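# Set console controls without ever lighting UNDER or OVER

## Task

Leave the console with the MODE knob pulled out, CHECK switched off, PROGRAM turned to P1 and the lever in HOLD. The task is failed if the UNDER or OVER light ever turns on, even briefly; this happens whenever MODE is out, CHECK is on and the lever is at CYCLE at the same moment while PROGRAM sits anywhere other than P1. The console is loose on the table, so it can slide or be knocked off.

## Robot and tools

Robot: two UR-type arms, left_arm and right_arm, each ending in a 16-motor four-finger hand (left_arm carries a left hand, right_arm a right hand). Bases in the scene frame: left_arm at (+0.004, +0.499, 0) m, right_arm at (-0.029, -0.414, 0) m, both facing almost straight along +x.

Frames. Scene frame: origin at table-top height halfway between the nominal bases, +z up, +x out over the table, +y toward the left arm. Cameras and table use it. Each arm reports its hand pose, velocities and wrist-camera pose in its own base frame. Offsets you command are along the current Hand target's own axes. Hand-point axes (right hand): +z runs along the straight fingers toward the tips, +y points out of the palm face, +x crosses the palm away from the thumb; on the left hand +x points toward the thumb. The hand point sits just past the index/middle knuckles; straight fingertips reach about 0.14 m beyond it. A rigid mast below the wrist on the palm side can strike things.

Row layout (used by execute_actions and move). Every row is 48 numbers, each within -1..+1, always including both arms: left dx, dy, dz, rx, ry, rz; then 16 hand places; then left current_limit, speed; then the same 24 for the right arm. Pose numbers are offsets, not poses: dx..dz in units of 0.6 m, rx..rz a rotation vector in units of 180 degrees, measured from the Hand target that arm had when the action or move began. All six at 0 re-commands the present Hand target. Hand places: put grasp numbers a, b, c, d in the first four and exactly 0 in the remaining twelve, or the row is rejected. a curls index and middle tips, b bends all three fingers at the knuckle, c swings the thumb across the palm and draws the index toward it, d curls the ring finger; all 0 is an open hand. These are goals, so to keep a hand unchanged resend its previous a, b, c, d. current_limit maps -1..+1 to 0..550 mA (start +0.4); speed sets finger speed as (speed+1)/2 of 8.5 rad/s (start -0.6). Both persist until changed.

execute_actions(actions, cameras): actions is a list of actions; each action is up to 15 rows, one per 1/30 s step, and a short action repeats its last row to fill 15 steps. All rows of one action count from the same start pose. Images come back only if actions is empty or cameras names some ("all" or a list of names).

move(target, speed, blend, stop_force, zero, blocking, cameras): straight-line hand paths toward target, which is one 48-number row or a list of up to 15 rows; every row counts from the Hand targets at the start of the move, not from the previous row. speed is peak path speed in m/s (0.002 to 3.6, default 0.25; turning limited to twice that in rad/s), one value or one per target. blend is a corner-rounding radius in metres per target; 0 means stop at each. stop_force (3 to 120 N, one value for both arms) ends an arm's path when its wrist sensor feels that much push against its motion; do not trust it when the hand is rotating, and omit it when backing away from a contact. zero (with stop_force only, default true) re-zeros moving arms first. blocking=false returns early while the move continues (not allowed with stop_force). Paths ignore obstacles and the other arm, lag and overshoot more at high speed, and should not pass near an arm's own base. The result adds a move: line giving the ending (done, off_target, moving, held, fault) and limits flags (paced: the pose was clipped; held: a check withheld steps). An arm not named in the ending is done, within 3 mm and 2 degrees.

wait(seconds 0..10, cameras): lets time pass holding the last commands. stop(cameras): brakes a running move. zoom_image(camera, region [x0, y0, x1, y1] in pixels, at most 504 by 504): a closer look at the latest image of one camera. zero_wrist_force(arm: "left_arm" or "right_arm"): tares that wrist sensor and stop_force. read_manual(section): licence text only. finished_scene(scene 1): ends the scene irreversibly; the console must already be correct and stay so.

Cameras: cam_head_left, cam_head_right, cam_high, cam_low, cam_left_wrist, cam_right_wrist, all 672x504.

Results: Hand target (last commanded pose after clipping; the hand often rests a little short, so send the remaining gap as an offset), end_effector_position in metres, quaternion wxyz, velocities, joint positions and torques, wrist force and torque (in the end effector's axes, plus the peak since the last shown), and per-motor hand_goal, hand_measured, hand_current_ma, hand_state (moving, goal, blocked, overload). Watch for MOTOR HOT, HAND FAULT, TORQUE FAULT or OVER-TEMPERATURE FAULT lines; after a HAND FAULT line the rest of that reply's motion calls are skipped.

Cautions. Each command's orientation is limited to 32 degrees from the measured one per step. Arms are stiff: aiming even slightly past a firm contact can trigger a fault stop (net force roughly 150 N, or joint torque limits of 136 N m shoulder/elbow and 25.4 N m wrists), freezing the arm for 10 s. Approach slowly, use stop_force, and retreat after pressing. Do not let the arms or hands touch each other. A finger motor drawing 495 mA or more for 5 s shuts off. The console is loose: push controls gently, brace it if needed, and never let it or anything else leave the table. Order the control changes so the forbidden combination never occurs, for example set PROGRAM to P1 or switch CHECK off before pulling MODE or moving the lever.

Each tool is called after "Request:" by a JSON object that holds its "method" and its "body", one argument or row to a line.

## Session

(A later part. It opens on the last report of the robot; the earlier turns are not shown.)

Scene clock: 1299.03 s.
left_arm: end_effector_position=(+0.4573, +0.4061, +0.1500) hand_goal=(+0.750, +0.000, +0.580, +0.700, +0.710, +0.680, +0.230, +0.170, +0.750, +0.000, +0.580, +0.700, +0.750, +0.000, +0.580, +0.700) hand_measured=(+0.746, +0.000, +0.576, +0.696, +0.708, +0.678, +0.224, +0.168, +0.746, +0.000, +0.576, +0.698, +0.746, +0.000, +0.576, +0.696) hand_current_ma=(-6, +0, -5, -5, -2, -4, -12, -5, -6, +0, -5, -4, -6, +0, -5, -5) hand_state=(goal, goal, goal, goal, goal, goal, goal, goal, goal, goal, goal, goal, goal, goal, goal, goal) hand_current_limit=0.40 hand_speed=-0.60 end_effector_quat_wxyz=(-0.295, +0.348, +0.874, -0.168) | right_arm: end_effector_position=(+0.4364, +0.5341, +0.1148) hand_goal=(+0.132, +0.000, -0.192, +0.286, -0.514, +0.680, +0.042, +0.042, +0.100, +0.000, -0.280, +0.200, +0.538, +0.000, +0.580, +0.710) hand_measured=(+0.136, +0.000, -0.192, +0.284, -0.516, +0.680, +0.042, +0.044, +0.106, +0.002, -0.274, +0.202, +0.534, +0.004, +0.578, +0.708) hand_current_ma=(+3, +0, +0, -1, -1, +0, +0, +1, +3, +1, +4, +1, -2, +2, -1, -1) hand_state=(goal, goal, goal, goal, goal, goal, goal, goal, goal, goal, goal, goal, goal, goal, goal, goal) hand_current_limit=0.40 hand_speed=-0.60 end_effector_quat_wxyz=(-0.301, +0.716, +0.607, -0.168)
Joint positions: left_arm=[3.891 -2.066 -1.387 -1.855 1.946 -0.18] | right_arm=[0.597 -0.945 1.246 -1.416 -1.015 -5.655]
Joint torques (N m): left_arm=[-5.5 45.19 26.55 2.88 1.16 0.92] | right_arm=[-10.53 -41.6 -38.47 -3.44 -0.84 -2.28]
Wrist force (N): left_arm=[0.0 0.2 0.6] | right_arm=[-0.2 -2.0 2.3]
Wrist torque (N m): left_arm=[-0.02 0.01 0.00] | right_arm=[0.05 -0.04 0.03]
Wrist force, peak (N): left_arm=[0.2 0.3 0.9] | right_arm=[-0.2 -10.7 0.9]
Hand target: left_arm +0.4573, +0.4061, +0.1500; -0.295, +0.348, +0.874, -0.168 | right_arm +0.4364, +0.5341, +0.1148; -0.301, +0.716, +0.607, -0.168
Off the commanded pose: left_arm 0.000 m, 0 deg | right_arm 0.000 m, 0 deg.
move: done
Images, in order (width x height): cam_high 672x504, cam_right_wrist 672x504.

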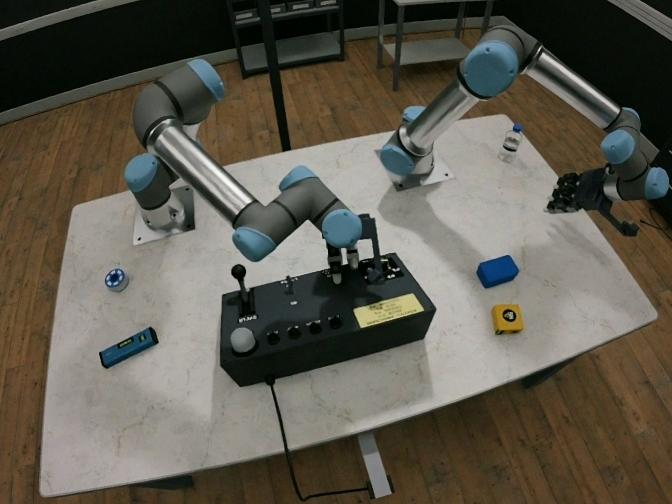

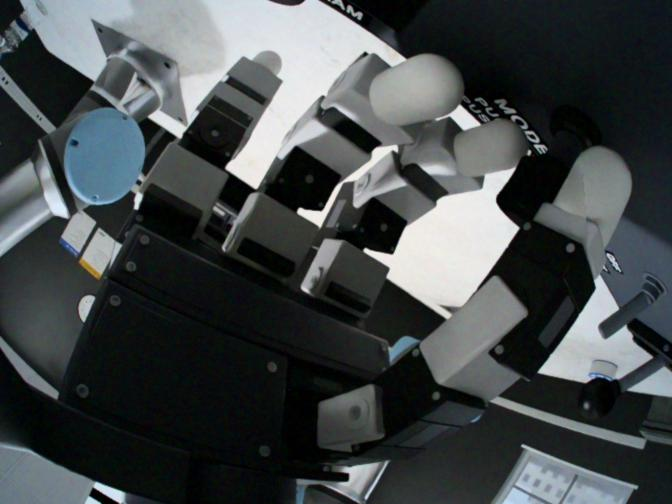

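Request:
{"method": "move", "body": {
  "target": [
    [0,0,0,0,0,0, 0,0,0,0,0,0,0,0,0,0,0,0,0,0,0,0, 0.4,-0.6, 0,-0.0017,0.0047,0,0,0, 0.5,0.3,0.75,0,0,0,0,0,0,0,0,0,0,0,0,0, 0.4,-0.6],
    [0,0,0,0,0,0, 0,0,0,0,0,0,0,0,0,0,0,0,0,0,0,0, 0.4,-0.6, 0,-0.0017,0.0047,0,0,0, 0.45,0.35,0.75,0,0,0,0,0,0,0,0,0,0,0,0,0, 0.4,-0.6],
    [0,0,0,0,0,0, 0,0,0,0,0,0,0,0,0,0,0,0,0,0,0,0, 0.4,-0.6, 0,0.0055,0.0073,0,0,0, 0.45,0.35,0.75,0,0,0,0,0,0,0,0,0,0,0,0,0, 0.4,-0.6],
    [0,0,0,0,0,0, 0,0,0,0,0,0,0,0,0,0,0,0,0,0,0,0, 0.4,-0.6, 0,0.0117,-0.0098,0,0,0, 0.45,0.35,0.75,0,0,0,0,0,0,0,0,0,0,0,0,0, 0.4,-0.6]
  ],
  "cameras": ["cam_high", "cam_right_wrist"],
  "speed": 0.03
}}

Request:
{"method": "zoom_image", "body": {
  "camera": "cam_right_wrist",
  "region": [420, 20, 640, 240]
}}

Scene clock: 1471.13 s.
left_arm: end_effector_position=(+0.4573, +0.4061, +0.1500) hand_goal=(+0.750, +0.000, +0.580, +0.700, +0.710, +0.680, +0.230, +0.170, +0.750, +0.000, +0.580, +0.700, +0.750, +0.000, +0.580, +0.700) hand_measured=(+0.746, +0.000, +0.576, +0.696, +0.708, +0.678, +0.224, +0.168, +0.746, +0.000, +0.576, +0.698, +0.746, +0.000, +0.576, +0.696) hand_current_ma=(-6, +0, -5, -5, -2, -4, -12, -5, -6, +0, -5, -4, -6, +0, -5, -5) hand_state=(goal, goal, goal, goal, goal, goal, goal, goal, goal, goal, goal, goal, goal, goal, goal, goal) hand_current_limit=0.40 hand_speed=-0.60 end_effector_quat_wxyz=(-0.295, +0.348, +0.874, -0.168) | right_arm: end_effector_position=(+0.4453, +0.5322, +0.1148) hand_goal=(+0.060, +0.000, -0.132, +0.342, -0.520, +0.680, +0.042, +0.060, +0.026, +0.000, -0.210, +0.272, +0.458, +0.000, +0.580, +0.726) hand_measured=(+0.106, -0.004, -0.128, +0.334, -0.518, +0.680, +0.042, +0.060, +0.034, +0.002, -0.210, +0.270, +0.456, +0.004, +0.578, +0.724) hand_current_ma=(+86, -2, +2, -5, +1, +0, +0, +0, +5, +1, +0, -1, -1, +2, -1, -1) hand_state=(blocked, goal, goal, goal, goal, goal, goal, goal, goal, goal, goal, goal, goal, goal, goal, goal) hand_current_limit=0.40 hand_speed=-0.60 end_effector_quat_wxyz=(-0.301, +0.716, +0.607, -0.168)
Joint positions: left_arm=[3.891 -2.066 -1.387 -1.855 1.946 -0.18] | right_arm=[0.588 -0.932 1.224 -1.402 -1.019 -5.664]
Joint torques (N m): left_arm=[-4.89 44.6 26.59 3.06 1.3 0.84] | right_arm=[-13.29 -42.18 -38.66 -0.32 -1.66 -2.63]
Wrist force (N): left_arm=[-0.1 0.1 0.5] | right_arm=[1.2 -8.6 4.9]
Wrist torque (N m): left_arm=[-0.03 0.02 -0.01] | right_arm=[-0.10 -0.08 0.12]
Wrist force, peak (N): left_arm=[0.1 0.4 0.8] | right_arm=[1.2 -8.6 4.9]
Hand target: left_arm +0.4573, +0.4061, +0.1500; -0.295, +0.348, +0.874, -0.168 | right_arm +0.4454, +0.5322, +0.1148; -0.301, +0.716, +0.607, -0.168
Off the commanded pose: left_arm 0.000 m, 0 deg | right_arm 0.000 m, 0 deg.
move: done
Images, in order (width x height): cam_high 672x504, cam_right_wrist 672x504.

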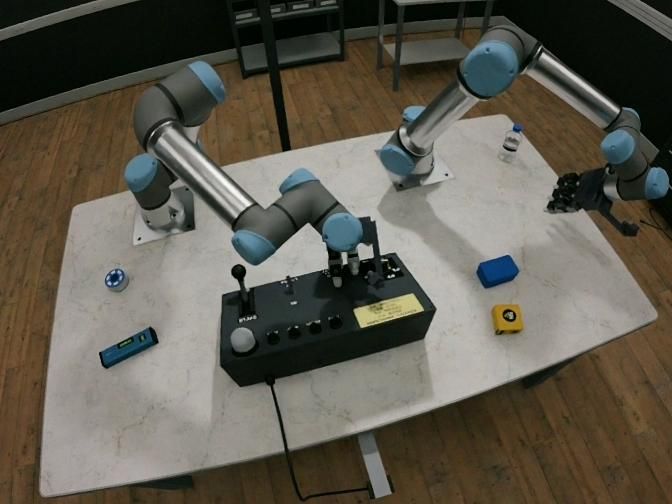

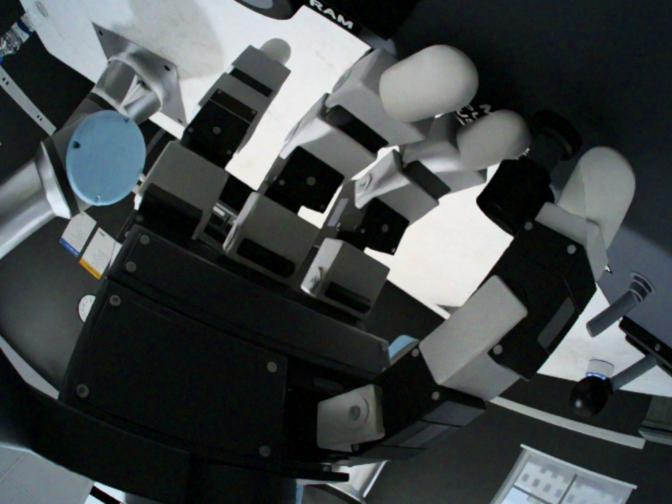

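Scaled by 2.291 from the camera's 672x504 image, which has a finer 960x720 frame.

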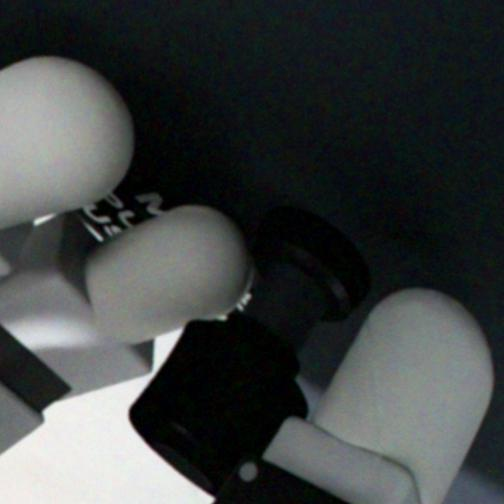

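Request:
{"method": "move", "body": {
  "target": [
    [0,0,0,0,0,0, 0,0,0,0,0,0,0,0,0,0,0,0,0,0,0,0, 0.4,-0.6, 0,0,0,0,0,0, 0.65,0.45,0.75,0,0,0,0,0,0,0,0,0,0,0,0,0, 0.78,-0.85]
  ],
  "cameras": ["cam_right_wrist"],
  "speed": 0.03
}}

Request:
{"method": "zoom_image", "body": {
  "camera": "cam_right_wrist",
  "region": [420, 20, 640, 240]
}}

Scene clock: 1492.77 s.
left_arm: end_effector_position=(+0.4573, +0.4061, +0.1500) hand_goal=(+0.750, +0.000, +0.580, +0.700, +0.710, +0.680, +0.230, +0.170, +0.750, +0.000, +0.580, +0.700, +0.750, +0.000, +0.580, +0.700) hand_measured=(+0.746, +0.000, +0.576, +0.696, +0.708, +0.678, +0.224, +0.168, +0.746, +0.000, +0.576, +0.698, +0.746, +0.000, +0.576, +0.696) hand_current_ma=(-6, +0, -5, -5, -2, -4, -12, -5, -6, +0, -5, -4, -6, +0, -5, -5) hand_state=(goal, goal, goal, goal, goal, goal, goal, goal, goal, goal, goal, goal, goal, goal, goal, goal) hand_current_limit=0.40 hand_speed=-0.60 end_effector_quat_wxyz=(-0.295, +0.348, +0.874, -0.168) | right_arm: end_effector_position=(+0.4454, +0.5322, +0.1148) hand_goal=(-0.054, +0.000, -0.282, +0.172, -0.500, +0.680, +0.042, +0.050, -0.200, +0.000, -0.550, -0.018, +0.328, +0.000, +0.580, +0.726) hand_measured=(+0.100, -0.008, -0.172, +0.250, -0.502, +0.680, +0.042, +0.052, -0.188, +0.002, -0.542, -0.014, +0.328, +0.004, +0.578, +0.724) hand_current_ma=(+489, -4, +306, +184, -1, +0, +0, +1, +10, +1, +5, +1, +0, +2, -1, -1) hand_state=(blocked, goal, blocked, blocked, goal, goal, goal, goal, goal, goal, goal, goal, goal, goal, goal, goal) hand_current_limit=0.78 hand_speed=-0.85 end_effector_quat_wxyz=(-0.301, +0.716, +0.607, -0.168)
Joint positions: left_arm=[3.891 -2.066 -1.387 -1.855 1.946 -0.18] | right_arm=[0.588 -0.932 1.224 -1.402 -1.019 -5.665]
Joint torques (N m): left_arm=[-5.51 44.65 25.85 2.97 1.21 0.73] | right_arm=[-8.79 -52.22 -38.83 -0.77 -0.11 -1.72]
Wrist force (N): left_arm=[0.1 0.5 0.9] | right_arm=[1.4 -2.3 7.9]
Wrist torque (N m): left_arm=[-0.01 0.00 0.01] | right_arm=[0.23 0.01 0.00]
Wrist force, peak (N): left_arm=[0.1 0.5 0.9] | right_arm=[1.1 -8.6 4.9]
Hand target: left_arm +0.4573, +0.4061, +0.1500; -0.295, +0.348, +0.874, -0.168 | right_arm +0.4454, +0.5322, +0.1148; -0.301, +0.716, +0.607, -0.168
Off the commanded pose: left_arm 0.000 m, 0 deg | right_arm 0.000 m, 0 deg.
move: done
Images, in order (width x height): cam_right_wrist 672x504.

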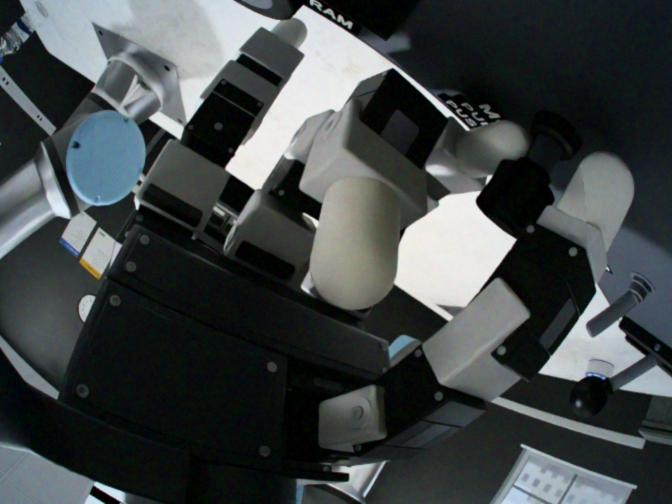

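Scaled by 2.291 from the camera's 672x504 image, which has a finer 960x720 frame.

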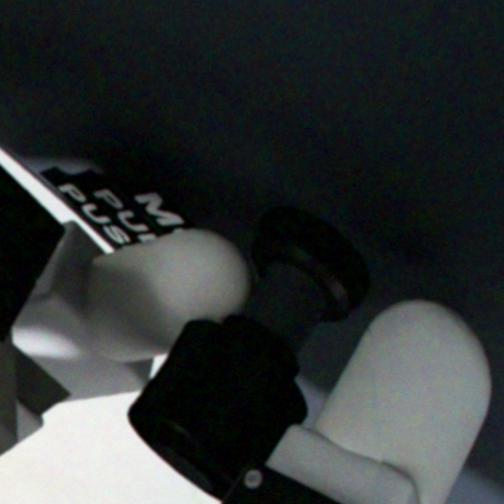

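Request:
{"method": "move", "body": {
  "target": [0,0,0,0,0,0, 0,0,0,0,0,0,0,0,0,0,0,0,0,0,0,0, 0.4,-0.6, 0,-0.0313,-0.0114,0,0,0, 0.65,0.45,0.75,0,0,0,0,0,0,0,0,0,0,0,0,0, 0.78,-0.85],
  "cameras": ["cam_head_left", "cam_high", "cam_right_wrist"],
  "speed": 0.025
}}

Request:
{"method": "zoom_image", "body": {
  "camera": "cam_right_wrist",
  "region": [420, 20, 640, 240]
}}

Request:
{"method": "zoom_image", "body": {
  "camera": "cam_head_left",
  "region": [235, 145, 400, 250]
}}

Scene clock: 1498.70 s.
left_arm: end_effector_position=(+0.4573, +0.4061, +0.1500) hand_goal=(+0.750, +0.000, +0.580, +0.700, +0.710, +0.680, +0.230, +0.170, +0.750, +0.000, +0.580, +0.700, +0.750, +0.000, +0.580, +0.700) hand_measured=(+0.746, +0.000, +0.576, +0.696, +0.708, +0.678, +0.224, +0.168, +0.746, +0.000, +0.576, +0.698, +0.746, +0.000, +0.576, +0.696) hand_current_ma=(-6, +0, -5, -5, -2, -4, -12, -5, -6, +0, -5, -4, -6, +0, -5, -5) hand_state=(goal, goal, goal, goal, goal, goal, goal, goal, goal, goal, goal, goal, goal, goal, goal, goal) hand_current_limit=0.40 hand_speed=-0.60 end_effector_quat_wxyz=(-0.295, +0.348, +0.874, -0.168) | right_arm: end_effector_position=(+0.4351, +0.5322, +0.1318) hand_goal=(-0.054, +0.000, -0.282, +0.172, -0.500, +0.680, +0.042, +0.050, -0.200, +0.000, -0.550, -0.018, +0.328, +0.000, +0.580, +0.726) hand_measured=(+0.118, -0.012, -0.138, +0.258, -0.502, +0.680, +0.042, +0.052, -0.188, +0.002, -0.542, -0.014, +0.328, +0.004, +0.578, +0.724) hand_current_ma=(+489, -9, +452, +208, -1, +0, +0, +1, +10, +1, +5, +1, +0, +2, -1, -1) hand_state=(blocked, goal, blocked, blocked, goal, goal, goal, goal, goal, goal, goal, goal, goal, goal, goal, goal) hand_current_limit=0.78 hand_speed=-0.85 end_effector_quat_wxyz=(-0.301, +0.716, +0.607, -0.168)
Joint positions: left_arm=[3.891 -2.066 -1.387 -1.855 1.946 -0.18] | right_arm=[0.596 -0.962 1.229 -1.381 -1.015 -5.656]
Joint torques (N m): left_arm=[-5.61 44.68 26.82 3.42 1.42 0.97] | right_arm=[6.02 -63.2 -13.76 0.04 0.96 2.08]
Wrist force (N): left_arm=[0.1 0.2 0.7] | right_arm=[1.7 -1.5 9.9]
Wrist torque (N m): left_arm=[-0.04 0.01 0.01] | right_arm=[0.34 0.06 -0.18]
Wrist force, peak (N): left_arm=[0.4 0.3 0.9] | right_arm=[1.7 4.7 11.5]
Hand target: left_arm +0.4573, +0.4061, +0.1500; -0.295, +0.348, +0.874, -0.168 | right_arm +0.4351, +0.5322, +0.1319; -0.301, +0.716, +0.607, -0.168
Off the commanded pose: left_arm 0.000 m, 0 deg | right_arm 0.000 m, 0 deg.
move: done
Images, in order (width x height): cam_head_left 672x504, cam_high 672x504, cam_right_wrist 672x504.

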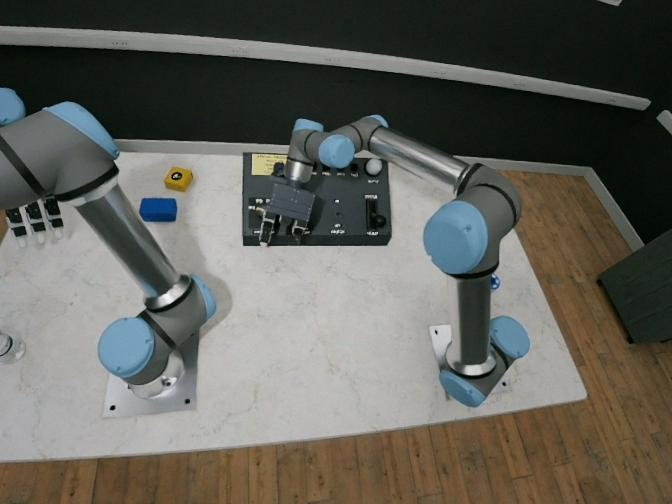

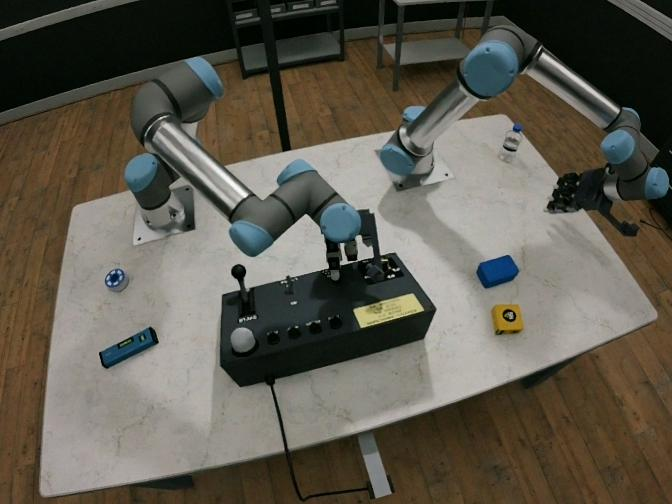

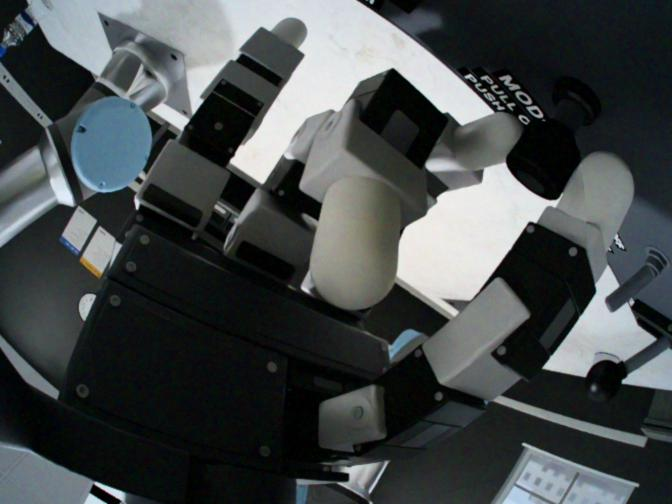

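Scaled by 2.291 from the camera's 672x504 image, which has a finer 960x720 frame.

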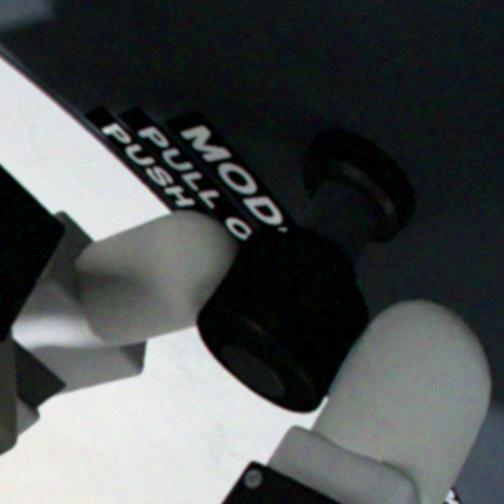

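Scaled by 3.055 from the camera's 672x504 image, which has a finer 960x720 frame.

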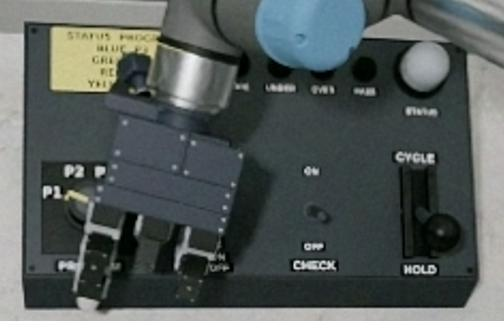

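Request:
{"method": "move", "body": {
  "target": [
    [0,0,0,0,0,0, 0,0,0,0,0,0,0,0,0,0,0,0,0,0,0,0, 0.4,-0.6, 0,0,0,0,0,0, 0.5,0.3,0.75,0,0,0,0,0,0,0,0,0,0,0,0,0, 0.4,-0.6],
    [0,0,0,0,0,0, 0,0,0,0,0,0,0,0,0,0,0,0,0,0,0,0, 0.4,-0.6, 0,-0.0063,0.0172,0,0,0, 0.45,0.35,0.75,0,0,0,0,0,0,0,0,0,0,0,0,0, 0.4,-0.6],
    [0,0,0,0,0,0, 0,0,0,0,0,0,0,0,0,0,0,0,0,0,0,0, 0.4,-0.6, 0,0.025,0.0285,0,0,0, 0.45,0.35,0.75,0,0,0,0,0,0,0,0,0,0,0,0,0, 0.4,-0.6],
    [0,0,0,0,0,0, 0,0,0,0,0,0,0,0,0,0,0,0,0,0,0,0, 0.4,-0.6, 0,0.0313,0.0114,0,0,0, 0.45,0.35,0.75,0,0,0,0,0,0,0,0,0,0,0,0,0, 0.4,-0.6],
    [0,0,0,0,0,0, 0,0,0,0,0,0,0,0,0,0,0,0,0,0,0,0, 0.4,-0.6, 0,0.0313,0.0114,0,0,0, 0.5,0.8,0.75,0,0,0,0,0,0,0,0,0,0,0,0,0, 0.78,-0.85]
  ],
  "cameras": ["cam_right_wrist"],
  "speed": 0.04
}}

Request:
{"method": "zoom_image", "body": {
  "camera": "cam_right_wrist",
  "region": [420, 20, 640, 240]
}}

Scene clock: 1629.10 s.
left_arm: end_effector_position=(+0.4573, +0.4061, +0.1500) hand_goal=(+0.750, +0.000, +0.580, +0.700, +0.710, +0.680, +0.230, +0.170, +0.750, +0.000, +0.580, +0.700, +0.750, +0.000, +0.580, +0.700) hand_measured=(+0.746, +0.000, +0.576, +0.696, +0.708, +0.678, +0.224, +0.168, +0.746, +0.000, +0.576, +0.698, +0.746, +0.000, +0.576, +0.696) hand_current_ma=(-6, +0, -5, -5, -2, -4, -12, -5, -6, +0, -5, -4, -6, +0, -5, -5) hand_state=(goal, goal, goal, goal, goal, goal, goal, goal, goal, goal, goal, goal, goal, goal, goal, goal) hand_current_limit=0.40 hand_speed=-0.60 end_effector_quat_wxyz=(-0.295, +0.348, +0.874, -0.168) | right_arm: end_effector_position=(+0.4454, +0.5322, +0.1148) hand_goal=(-0.542, +0.000, -0.042, +0.386, -0.514, +0.680, +0.042, +0.142, -0.774, +0.000, -0.380, +0.200, -0.212, +0.000, +0.580, +0.810) hand_measured=(+0.090, -0.006, -0.100, +0.342, -0.516, +0.680, +0.042, +0.140, -0.756, +0.002, -0.374, +0.202, +0.160, +0.004, +0.614, +0.824) hand_current_ma=(+490, -3, -115, -76, -1, +0, +0, -2, +20, +1, +4, +1, +490, +1, +51, +14) hand_state=(blocked, goal, blocked, blocked, goal, goal, goal, goal, goal, goal, goal, goal, blocked, goal, blocked, goal) hand_current_limit=0.78 hand_speed=-0.85 end_effector_quat_wxyz=(-0.301, +0.716, +0.607, -0.168)
Joint positions: left_arm=[3.891 -2.066 -1.387 -1.855 1.946 -0.18] | right_arm=[0.588 -0.932 1.224 -1.402 -1.019 -5.665]
Joint torques (N m): left_arm=[-5.09 45.07 24.95 3.26 1.12 0.89] | right_arm=[-12.92 -40.9 -39.14 -5.69 -1.98 -2.7]
Wrist force (N): left_arm=[-0.2 0.3 0.8] | right_arm=[1.3 -23.0 6.3]
Wrist torque (N m): left_arm=[-0.04 0.05 -0.02] | right_arm=[-0.23 -0.17 0.10]
Wrist force, peak (N): left_arm=[0.4 0.4 1.0] | right_arm=[1.2 -23.0 6.3]
Hand target: left_arm +0.4573, +0.4061, +0.1500; -0.295, +0.348, +0.874, -0.168 | right_arm +0.4454, +0.5322, +0.1148; -0.301, +0.716, +0.607, -0.168
Off the commanded pose: left_arm 0.000 m, 0 deg | right_arm 0.000 m, 0 deg.
move: done
Images, in order (width x height): cam_right_wrist 672x504.

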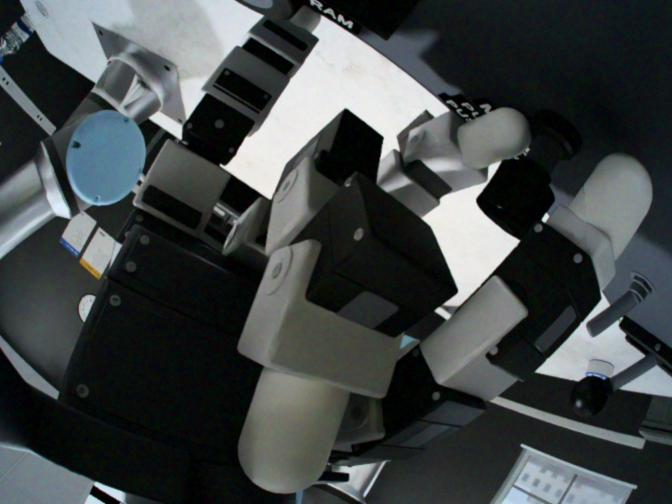

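Scaled by 2.291 from the camera's 672x504 image, which has a finer 960x720 frame.

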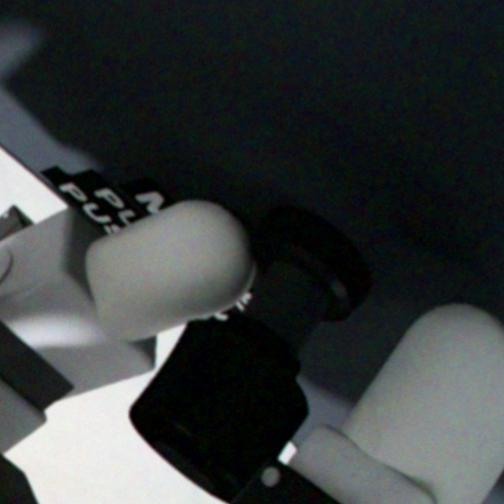

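Request:
{"method": "move", "body": {
  "target": [
    [0,0,0,0,0,0, 0,0,0,0,0,0,0,0,0,0,0,0,0,0,0,0, 0.4,-0.6, 0,0,0,0,0,0, 0.65,0.75,0.75,0,0,0,0,0,0,0,0,0,0,0,0,0, 0.78,-0.85],
    [0,0,0,0,0,0, 0,0,0,0,0,0,0,0,0,0,0,0,0,0,0,0, 0.4,-0.6, 0,-0.0103,0.0282,0,0,0, 0.65,0.75,0.75,0,0,0,0,0,0,0,0,0,0,0,0,0, 0.78,-0.85]
  ],
  "cameras": ["cam_right_wrist"],
  "speed": 0.03
}}

Request:
{"method": "zoom_image", "body": {
  "camera": "cam_right_wrist",
  "region": [420, 20, 640, 240]
}}

Scene clock: 1643.80 s.
left_arm: end_effector_position=(+0.4573, +0.4061, +0.1500) hand_goal=(+0.750, +0.000, +0.580, +0.700, +0.710, +0.680, +0.230, +0.170, +0.750, +0.000, +0.580, +0.700, +0.750, +0.000, +0.580, +0.700) hand_measured=(+0.746, +0.000, +0.576, +0.696, +0.708, +0.678, +0.224, +0.168, +0.746, +0.000, +0.576, +0.698, +0.746, +0.000, +0.576, +0.696) hand_current_ma=(-6, +0, -5, -5, -2, -4, -12, -5, -6, +0, -5, -4, -6, +0, -5, -5) hand_state=(goal, goal, goal, goal, goal, goal, goal, goal, goal, goal, goal, goal, goal, goal, goal, goal) hand_current_limit=0.40 hand_speed=-0.60 end_effector_quat_wxyz=(-0.295, +0.348, +0.874, -0.168) | right_arm: end_effector_position=(+0.4304, +0.5366, +0.1058) hand_goal=(-0.460, +0.000, -0.192, +0.232, -0.500, +0.680, +0.042, +0.110, -0.724, +0.000, -0.610, -0.018, -0.122, +0.000, +0.580, +0.786) hand_measured=(-0.048, -0.006, -0.114, +0.280, -0.502, +0.680, +0.074, +0.116, -0.682, +0.002, -0.498, +0.054, +0.066, +0.008, +0.616, +0.816) hand_current_ma=(+489, -4, +176, +89, -1, +0, +71, +7, +77, +1, +314, +161, +489, +4, +55, +41) hand_state=(blocked, goal, blocked, blocked, goal, goal, blocked, goal, blocked, goal, blocked, blocked, blocked, goal, blocked, blocked) hand_current_limit=0.78 hand_speed=-0.85 end_effector_quat_wxyz=(-0.301, +0.716, +0.607, -0.168)
Joint positions: left_arm=[3.891 -2.066 -1.387 -1.855 1.946 -0.18] | right_arm=[0.604 -0.944 1.27 -1.445 -1.011 -5.647]
Joint torques (N m): left_arm=[-6.36 43.77 26.93 3.15 1.27 0.83] | right_arm=[7.64 -60.37 -10.25 -3.83 1.54 2.4]
Wrist force (N): left_arm=[0.0 0.4 0.5] | right_arm=[0.0 -2.1 3.4]
Wrist torque (N m): left_arm=[0.01 0.00 0.00] | right_arm=[0.48 -0.20 -0.38]
Wrist force, peak (N): left_arm=[0.3 0.3 1.0] | right_arm=[1.0 -23.1 6.5]
Hand target: left_arm +0.4573, +0.4061, +0.1500; -0.295, +0.348, +0.874, -0.168 | right_arm +0.4304, +0.5366, +0.1058; -0.301, +0.716, +0.607, -0.168
Off the commanded pose: left_arm 0.000 m, 0 deg | right_arm 0.000 m, 0 deg.
move: done
Images, in order (width x height): cam_right_wrist 672x504.

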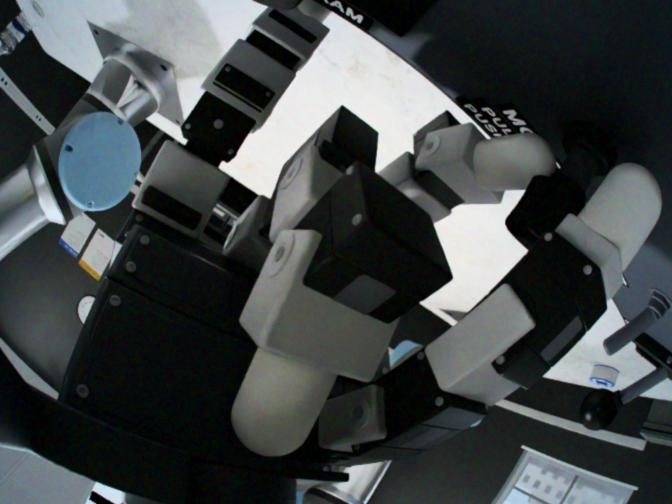

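Scaled by 2.291 from the camera's 672x504 image, which has a finer 960x720 frame.

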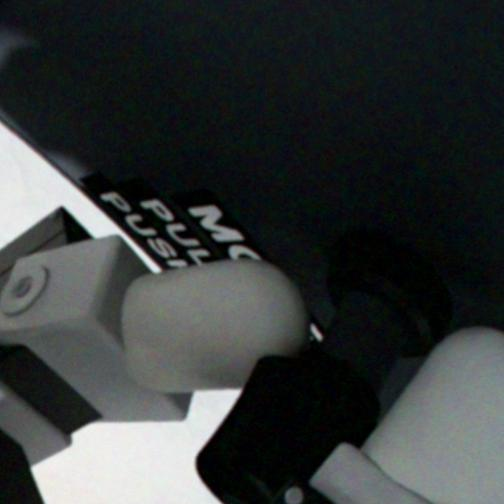

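Request:
{"method": "move", "body": {
  "target": [
    [0,0,0,0,0,0, 0,0,0,0,0,0,0,0,0,0,0,0,0,0,0,0, 0.4,-0.6, 0,-0.0057,0.0157,0,0,0, 0.65,0.75,0.75,0,0,0,0,0,0,0,0,0,0,0,0,0, 0.78,-0.85],
    [0,0,0,0,0,0, 0,0,0,0,0,0,0,0,0,0,0,0,0,0,0,0, 0.4,-0.6, 0,-0.0402,0.0032,0,0,0, 0.65,0.75,0.75,0,0,0,0,0,0,0,0,0,0,0,0,0, 0.78,-0.85]
  ],
  "cameras": ["cam_head_left", "cam_high", "cam_right_wrist"],
  "speed": 0.025
}}

Request:
{"method": "zoom_image", "body": {
  "camera": "cam_right_wrist",
  "region": [420, 20, 640, 240]
}}

Request:
{"method": "zoom_image", "body": {
  "camera": "cam_head_left",
  "region": [235, 145, 400, 250]
}}

Scene clock: 1659.07 s.
left_arm: end_effector_position=(+0.4573, +0.4061, +0.1500) hand_goal=(+0.750, +0.000, +0.580, +0.700, +0.710, +0.680, +0.230, +0.170, +0.750, +0.000, +0.580, +0.700, +0.750, +0.000, +0.580, +0.700) hand_measured=(+0.746, +0.000, +0.576, +0.696, +0.708, +0.678, +0.224, +0.168, +0.746, +0.000, +0.576, +0.698, +0.746, +0.000, +0.576, +0.696) hand_current_ma=(-6, +0, -5, -5, -2, -4, -12, -5, -6, +0, -5, -4, -6, +0, -5, -5) hand_state=(goal, goal, goal, goal, goal, goal, goal, goal, goal, goal, goal, goal, goal, goal, goal, goal) hand_current_limit=0.40 hand_speed=-0.60 end_effector_quat_wxyz=(-0.295, +0.348, +0.874, -0.168) | right_arm: end_effector_position=(+0.4107, +0.5390, +0.1196) hand_goal=(-0.460, +0.000, -0.192, +0.232, -0.500, +0.680, +0.042, +0.110, -0.724, +0.000, -0.610, -0.018, -0.122, +0.000, +0.580, +0.786) hand_measured=(-0.114, -0.006, -0.114, +0.280, -0.512, +0.680, +0.132, +0.140, -0.682, +0.002, -0.498, +0.054, -0.064, +0.008, +0.612, +0.804) hand_current_ma=(+489, -4, +176, +89, -10, +0, +329, +65, +77, +1, +314, +161, +123, +5, +46, +19) hand_state=(blocked, goal, blocked, blocked, goal, goal, blocked, blocked, blocked, goal, blocked, blocked, blocked, goal, blocked, goal) hand_current_limit=0.78 hand_speed=-0.85 end_effector_quat_wxyz=(-0.301, +0.716, +0.607, -0.168)
Joint positions: left_arm=[3.891 -2.066 -1.387 -1.855 1.946 -0.18] | right_arm=[0.623 -0.983 1.301 -1.447 -1.003 -5.627]
Joint torques (N m): left_arm=[-6.49 43.64 26.47 3.18 1.24 1.06] | right_arm=[9.2 -59.95 -9.87 0.65 1.76 2.31]
Wrist force (N): left_arm=[0.0 0.1 0.6] | right_arm=[1.1 -0.1 3.8]
Wrist torque (N m): left_arm=[-0.03 0.01 0.01] | right_arm=[0.43 -0.14 -0.21]
Wrist force, peak (N): left_arm=[-0.2 0.1 1.1] | right_arm=[0.0 7.2 2.4]
Hand target: left_arm +0.4573, +0.4061, +0.1500; -0.295, +0.348, +0.874, -0.168 | right_arm +0.4107, +0.5390, +0.1197; -0.301, +0.716, +0.607, -0.168
Off the commanded pose: left_arm 0.000 m, 0 deg | right_arm 0.000 m, 0 deg.
move: done
Images, in order (width x height): cam_head_left 672x504, cam_high 672x504, cam_right_wrist 672x504.

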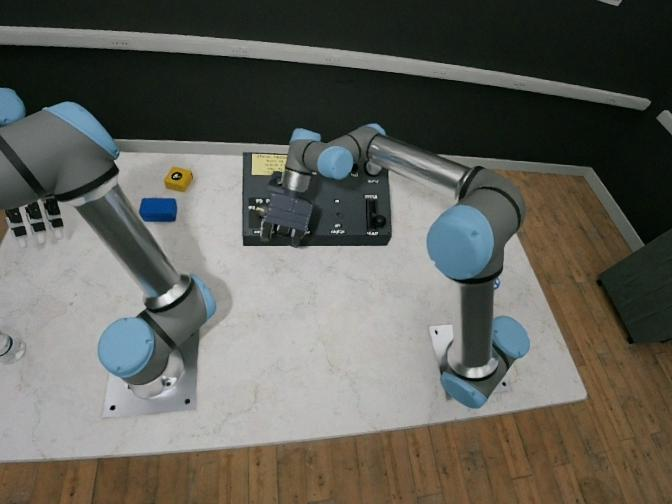

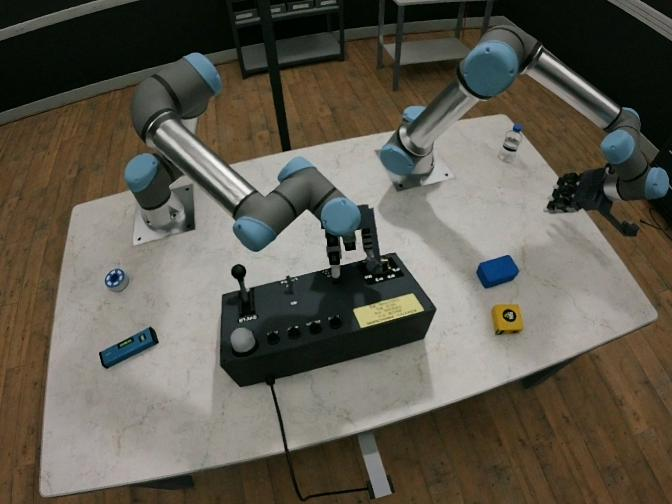

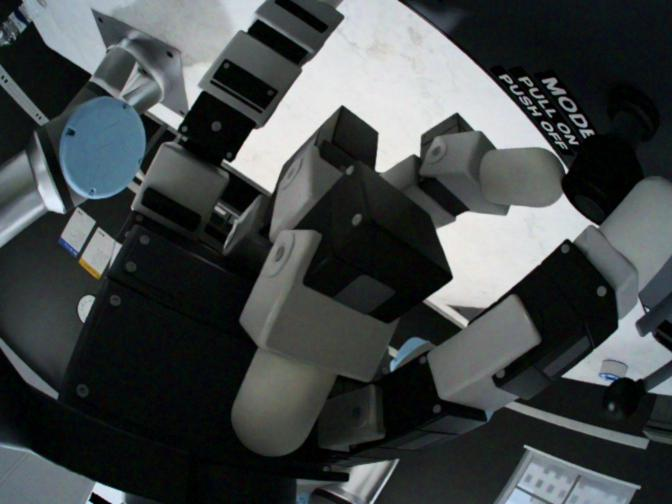

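Scaled by 2.291 from the camera's 672x504 image, which has a finer 960x720 frame.

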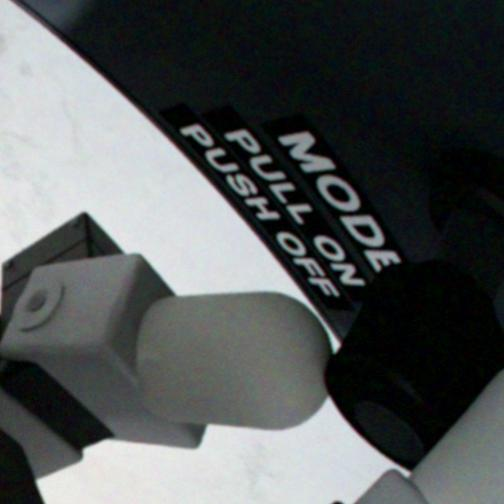

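Scaled by 3.055 from the camera's 672x504 image, which has a finer 960x720 frame.

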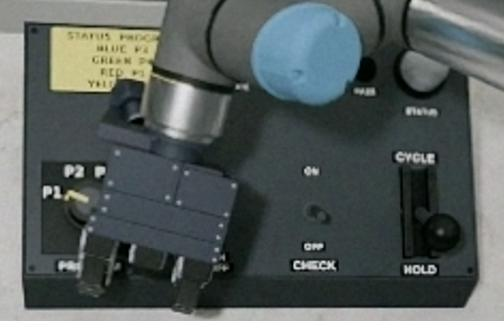

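Request:
{"method": "zoom_image", "body": {
  "camera": "cam_high",
  "region": [220, 240, 440, 390]
}}

Scaled by 2.291 from the camera's 672x504 image, which has a finer 960x720 frame.

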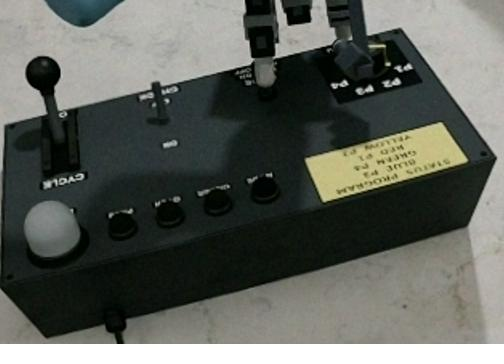

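Request:
{"method": "move", "body": {
  "target": [
    [0,0,0,0,0,0, 0,0,0,0,0,0,0,0,0,0,0,0,0,0,0,0, 0.4,-0.6, 0,0,0,0,0,0, 0.5,0.1,0.75,0,0,0,0,0,0,0,0,0,0,0,0,0, 0.4,-0.6],
    [0,0,0,0,0,0, 0,0,0,0,0,0,0,0,0,0,0,0,0,0,0,0, 0.4,-0.6, 0,-0.141,-0.0513,0,0,0, 0.5,0.1,0.75,0,0,0,0,0,0,0,0,0,0,0,0,0, 0.4,-0.6],
    [0,0,0,0,0,0, 0,0,0,0,0,0,0,0,0,0,0,0,0,0,0,0, 0.4,-0.6, -0.0332,-0.0902,-0.1878,-0.1355,0.285,0.1886, 1,0,0,1,0,0,0,0,0,0,0,0,0,0,0,0, 0.4,-0.6]
  ],
  "cameras": ["cam_head_left", "cam_high", "cam_low", "cam_right_wrist"],
  "speed": 0.2,
  "blend": [0, 0.03, 0]
}}

Request:
{"method": "zoom_image", "body": {
  "camera": "cam_right_wrist",
  "region": [250, 0, 672, 320]
}}

Request:
{"method": "zoom_image", "body": {
  "camera": "cam_high",
  "region": [220, 200, 440, 390]
}}

Scene clock: 1788.73 s.
left_arm: end_effector_position=(+0.4573, +0.4061, +0.1500) hand_goal=(+0.750, +0.000, +0.580, +0.700, +0.710, +0.680, +0.230, +0.170, +0.750, +0.000, +0.580, +0.700, +0.750, +0.000, +0.580, +0.700) hand_measured=(+0.746, +0.000, +0.576, +0.696, +0.708, +0.678, +0.224, +0.168, +0.746, +0.000, +0.576, +0.698, +0.746, +0.000, +0.576, +0.696) hand_current_ma=(-6, +0, -5, -5, -2, -4, -12, -5, -6, +0, -5, -4, -6, +0, -5, -5) hand_state=(goal, goal, goal, goal, goal, goal, goal, goal, goal, goal, goal, goal, goal, goal, goal, goal) hand_current_limit=0.40 hand_speed=-0.60 end_effector_quat_wxyz=(-0.295, +0.348, +0.874, -0.168) | right_arm: end_effector_position=(+0.4332, +0.4985, +0.2374) hand_goal=(+0.950, +0.000, -0.420, -0.250, +0.810, +0.680, +0.230, +0.020, +0.700, +0.000, -1.000, -0.750, +0.400, +0.000, -1.000, -0.500) hand_measured=(+0.940, -0.002, -0.416, -0.246, +0.798, +0.680, +0.222, +0.018, +0.694, +0.002, -0.978, -0.684, +0.402, +0.004, -0.994, -0.498) hand_current_ma=(-9, +0, +2, +2, -10, +0, -9, -2, -5, +1, +25, +138, +0, +2, +4, +1) hand_state=(goal, goal, goal, goal, goal, goal, goal, goal, goal, goal, blocked, blocked, goal, goal, goal, goal) hand_current_limit=0.40 hand_speed=-0.60 end_effector_quat_wxyz=(-0.318, +0.901, +0.215, +0.200)
Joint positions: left_arm=[3.891 -2.066 -1.387 -1.855 1.946 -0.18] | right_arm=[0.612 -1.326 1.807 -2.716 -1.147 -4.421]
Joint torques (N m): left_arm=[-6.29 44.89 26.39 3.29 1.32 1.07] | right_arm=[8.67 -25.96 -10.55 -5.09 -0.2 2.12]
Wrist force (N): left_arm=[0.0 0.0 0.7] | right_arm=[2.1 -1.2 2.8]
Wrist torque (N m): left_arm=[-0.07 0.02 0.00] | right_arm=[-0.03 -0.08 0.01]
Wrist force, peak (N): left_arm=[0.2 0.2 1.0] | right_arm=[0.0 4.8 -3.2]
Hand target: left_arm +0.4573, +0.4061, +0.1500; -0.295, +0.348, +0.874, -0.168 | right_arm +0.4332, +0.4985, +0.2374; -0.318, +0.901, +0.215, +0.200
Off the commanded pose: left_arm 0.000 m, 0 deg | right_arm 0.000 m, 0 deg.
move: done
Images, in order (width x height): cam_head_left 672x504, cam_high 672x504, cam_low 672x504, cam_right_wrist 672x504.

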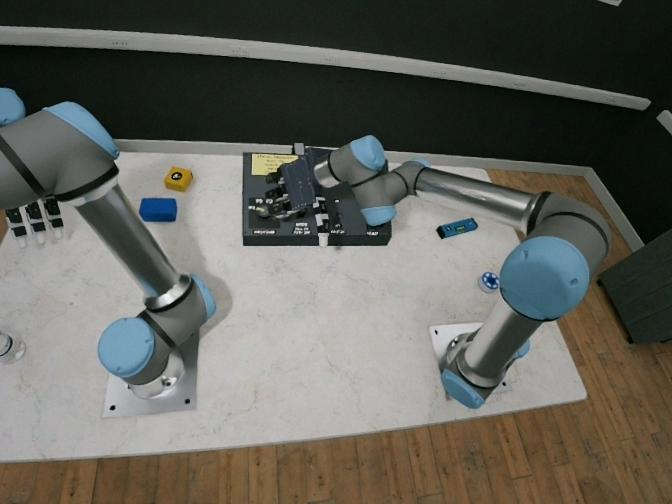

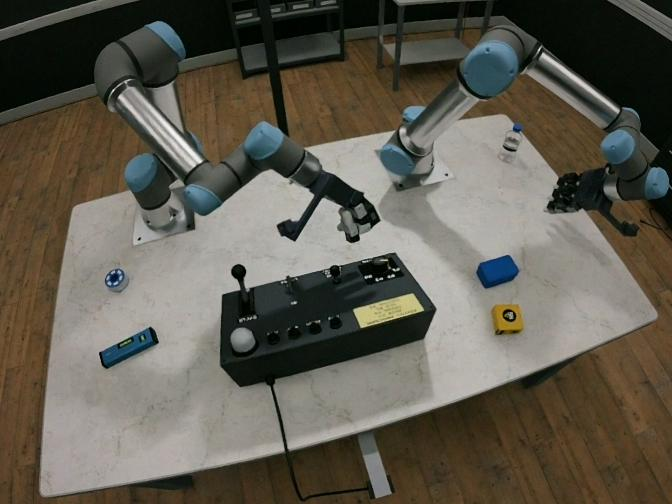

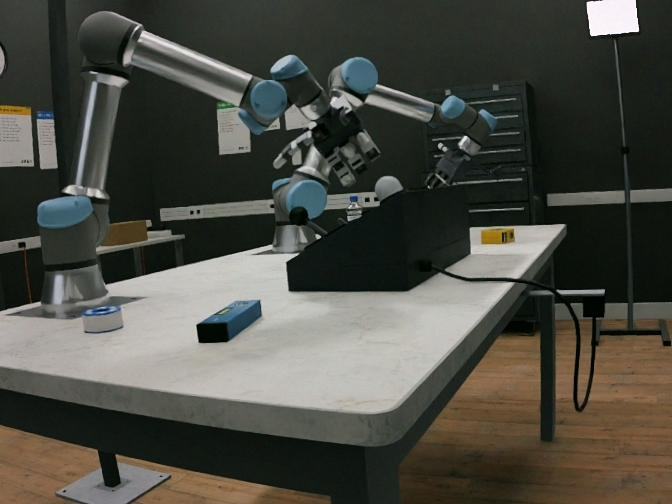

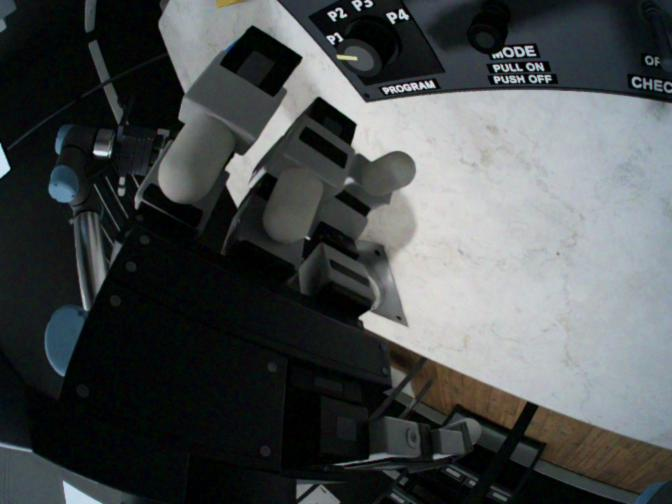

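Scaled by 1.194 from the camera's 672x504 image, which has a finer 960x720 frame.

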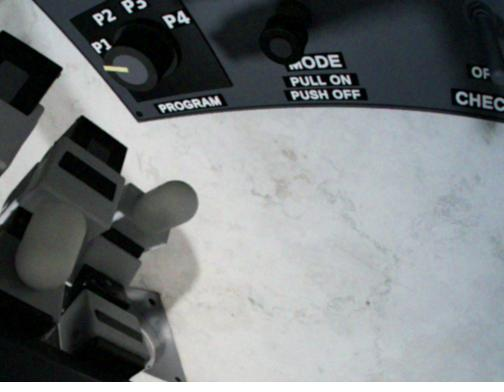

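Scaled by 2.291 from the camera's 672x504 image, which has a finer 960x720 frame.

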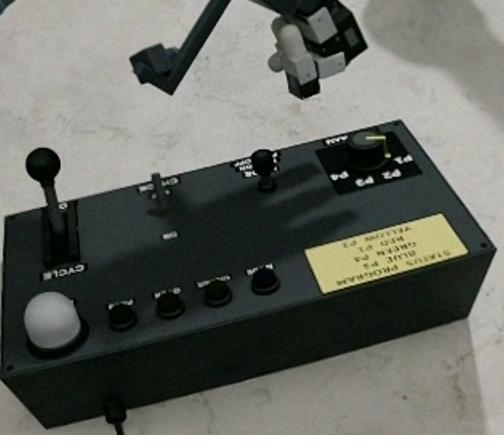

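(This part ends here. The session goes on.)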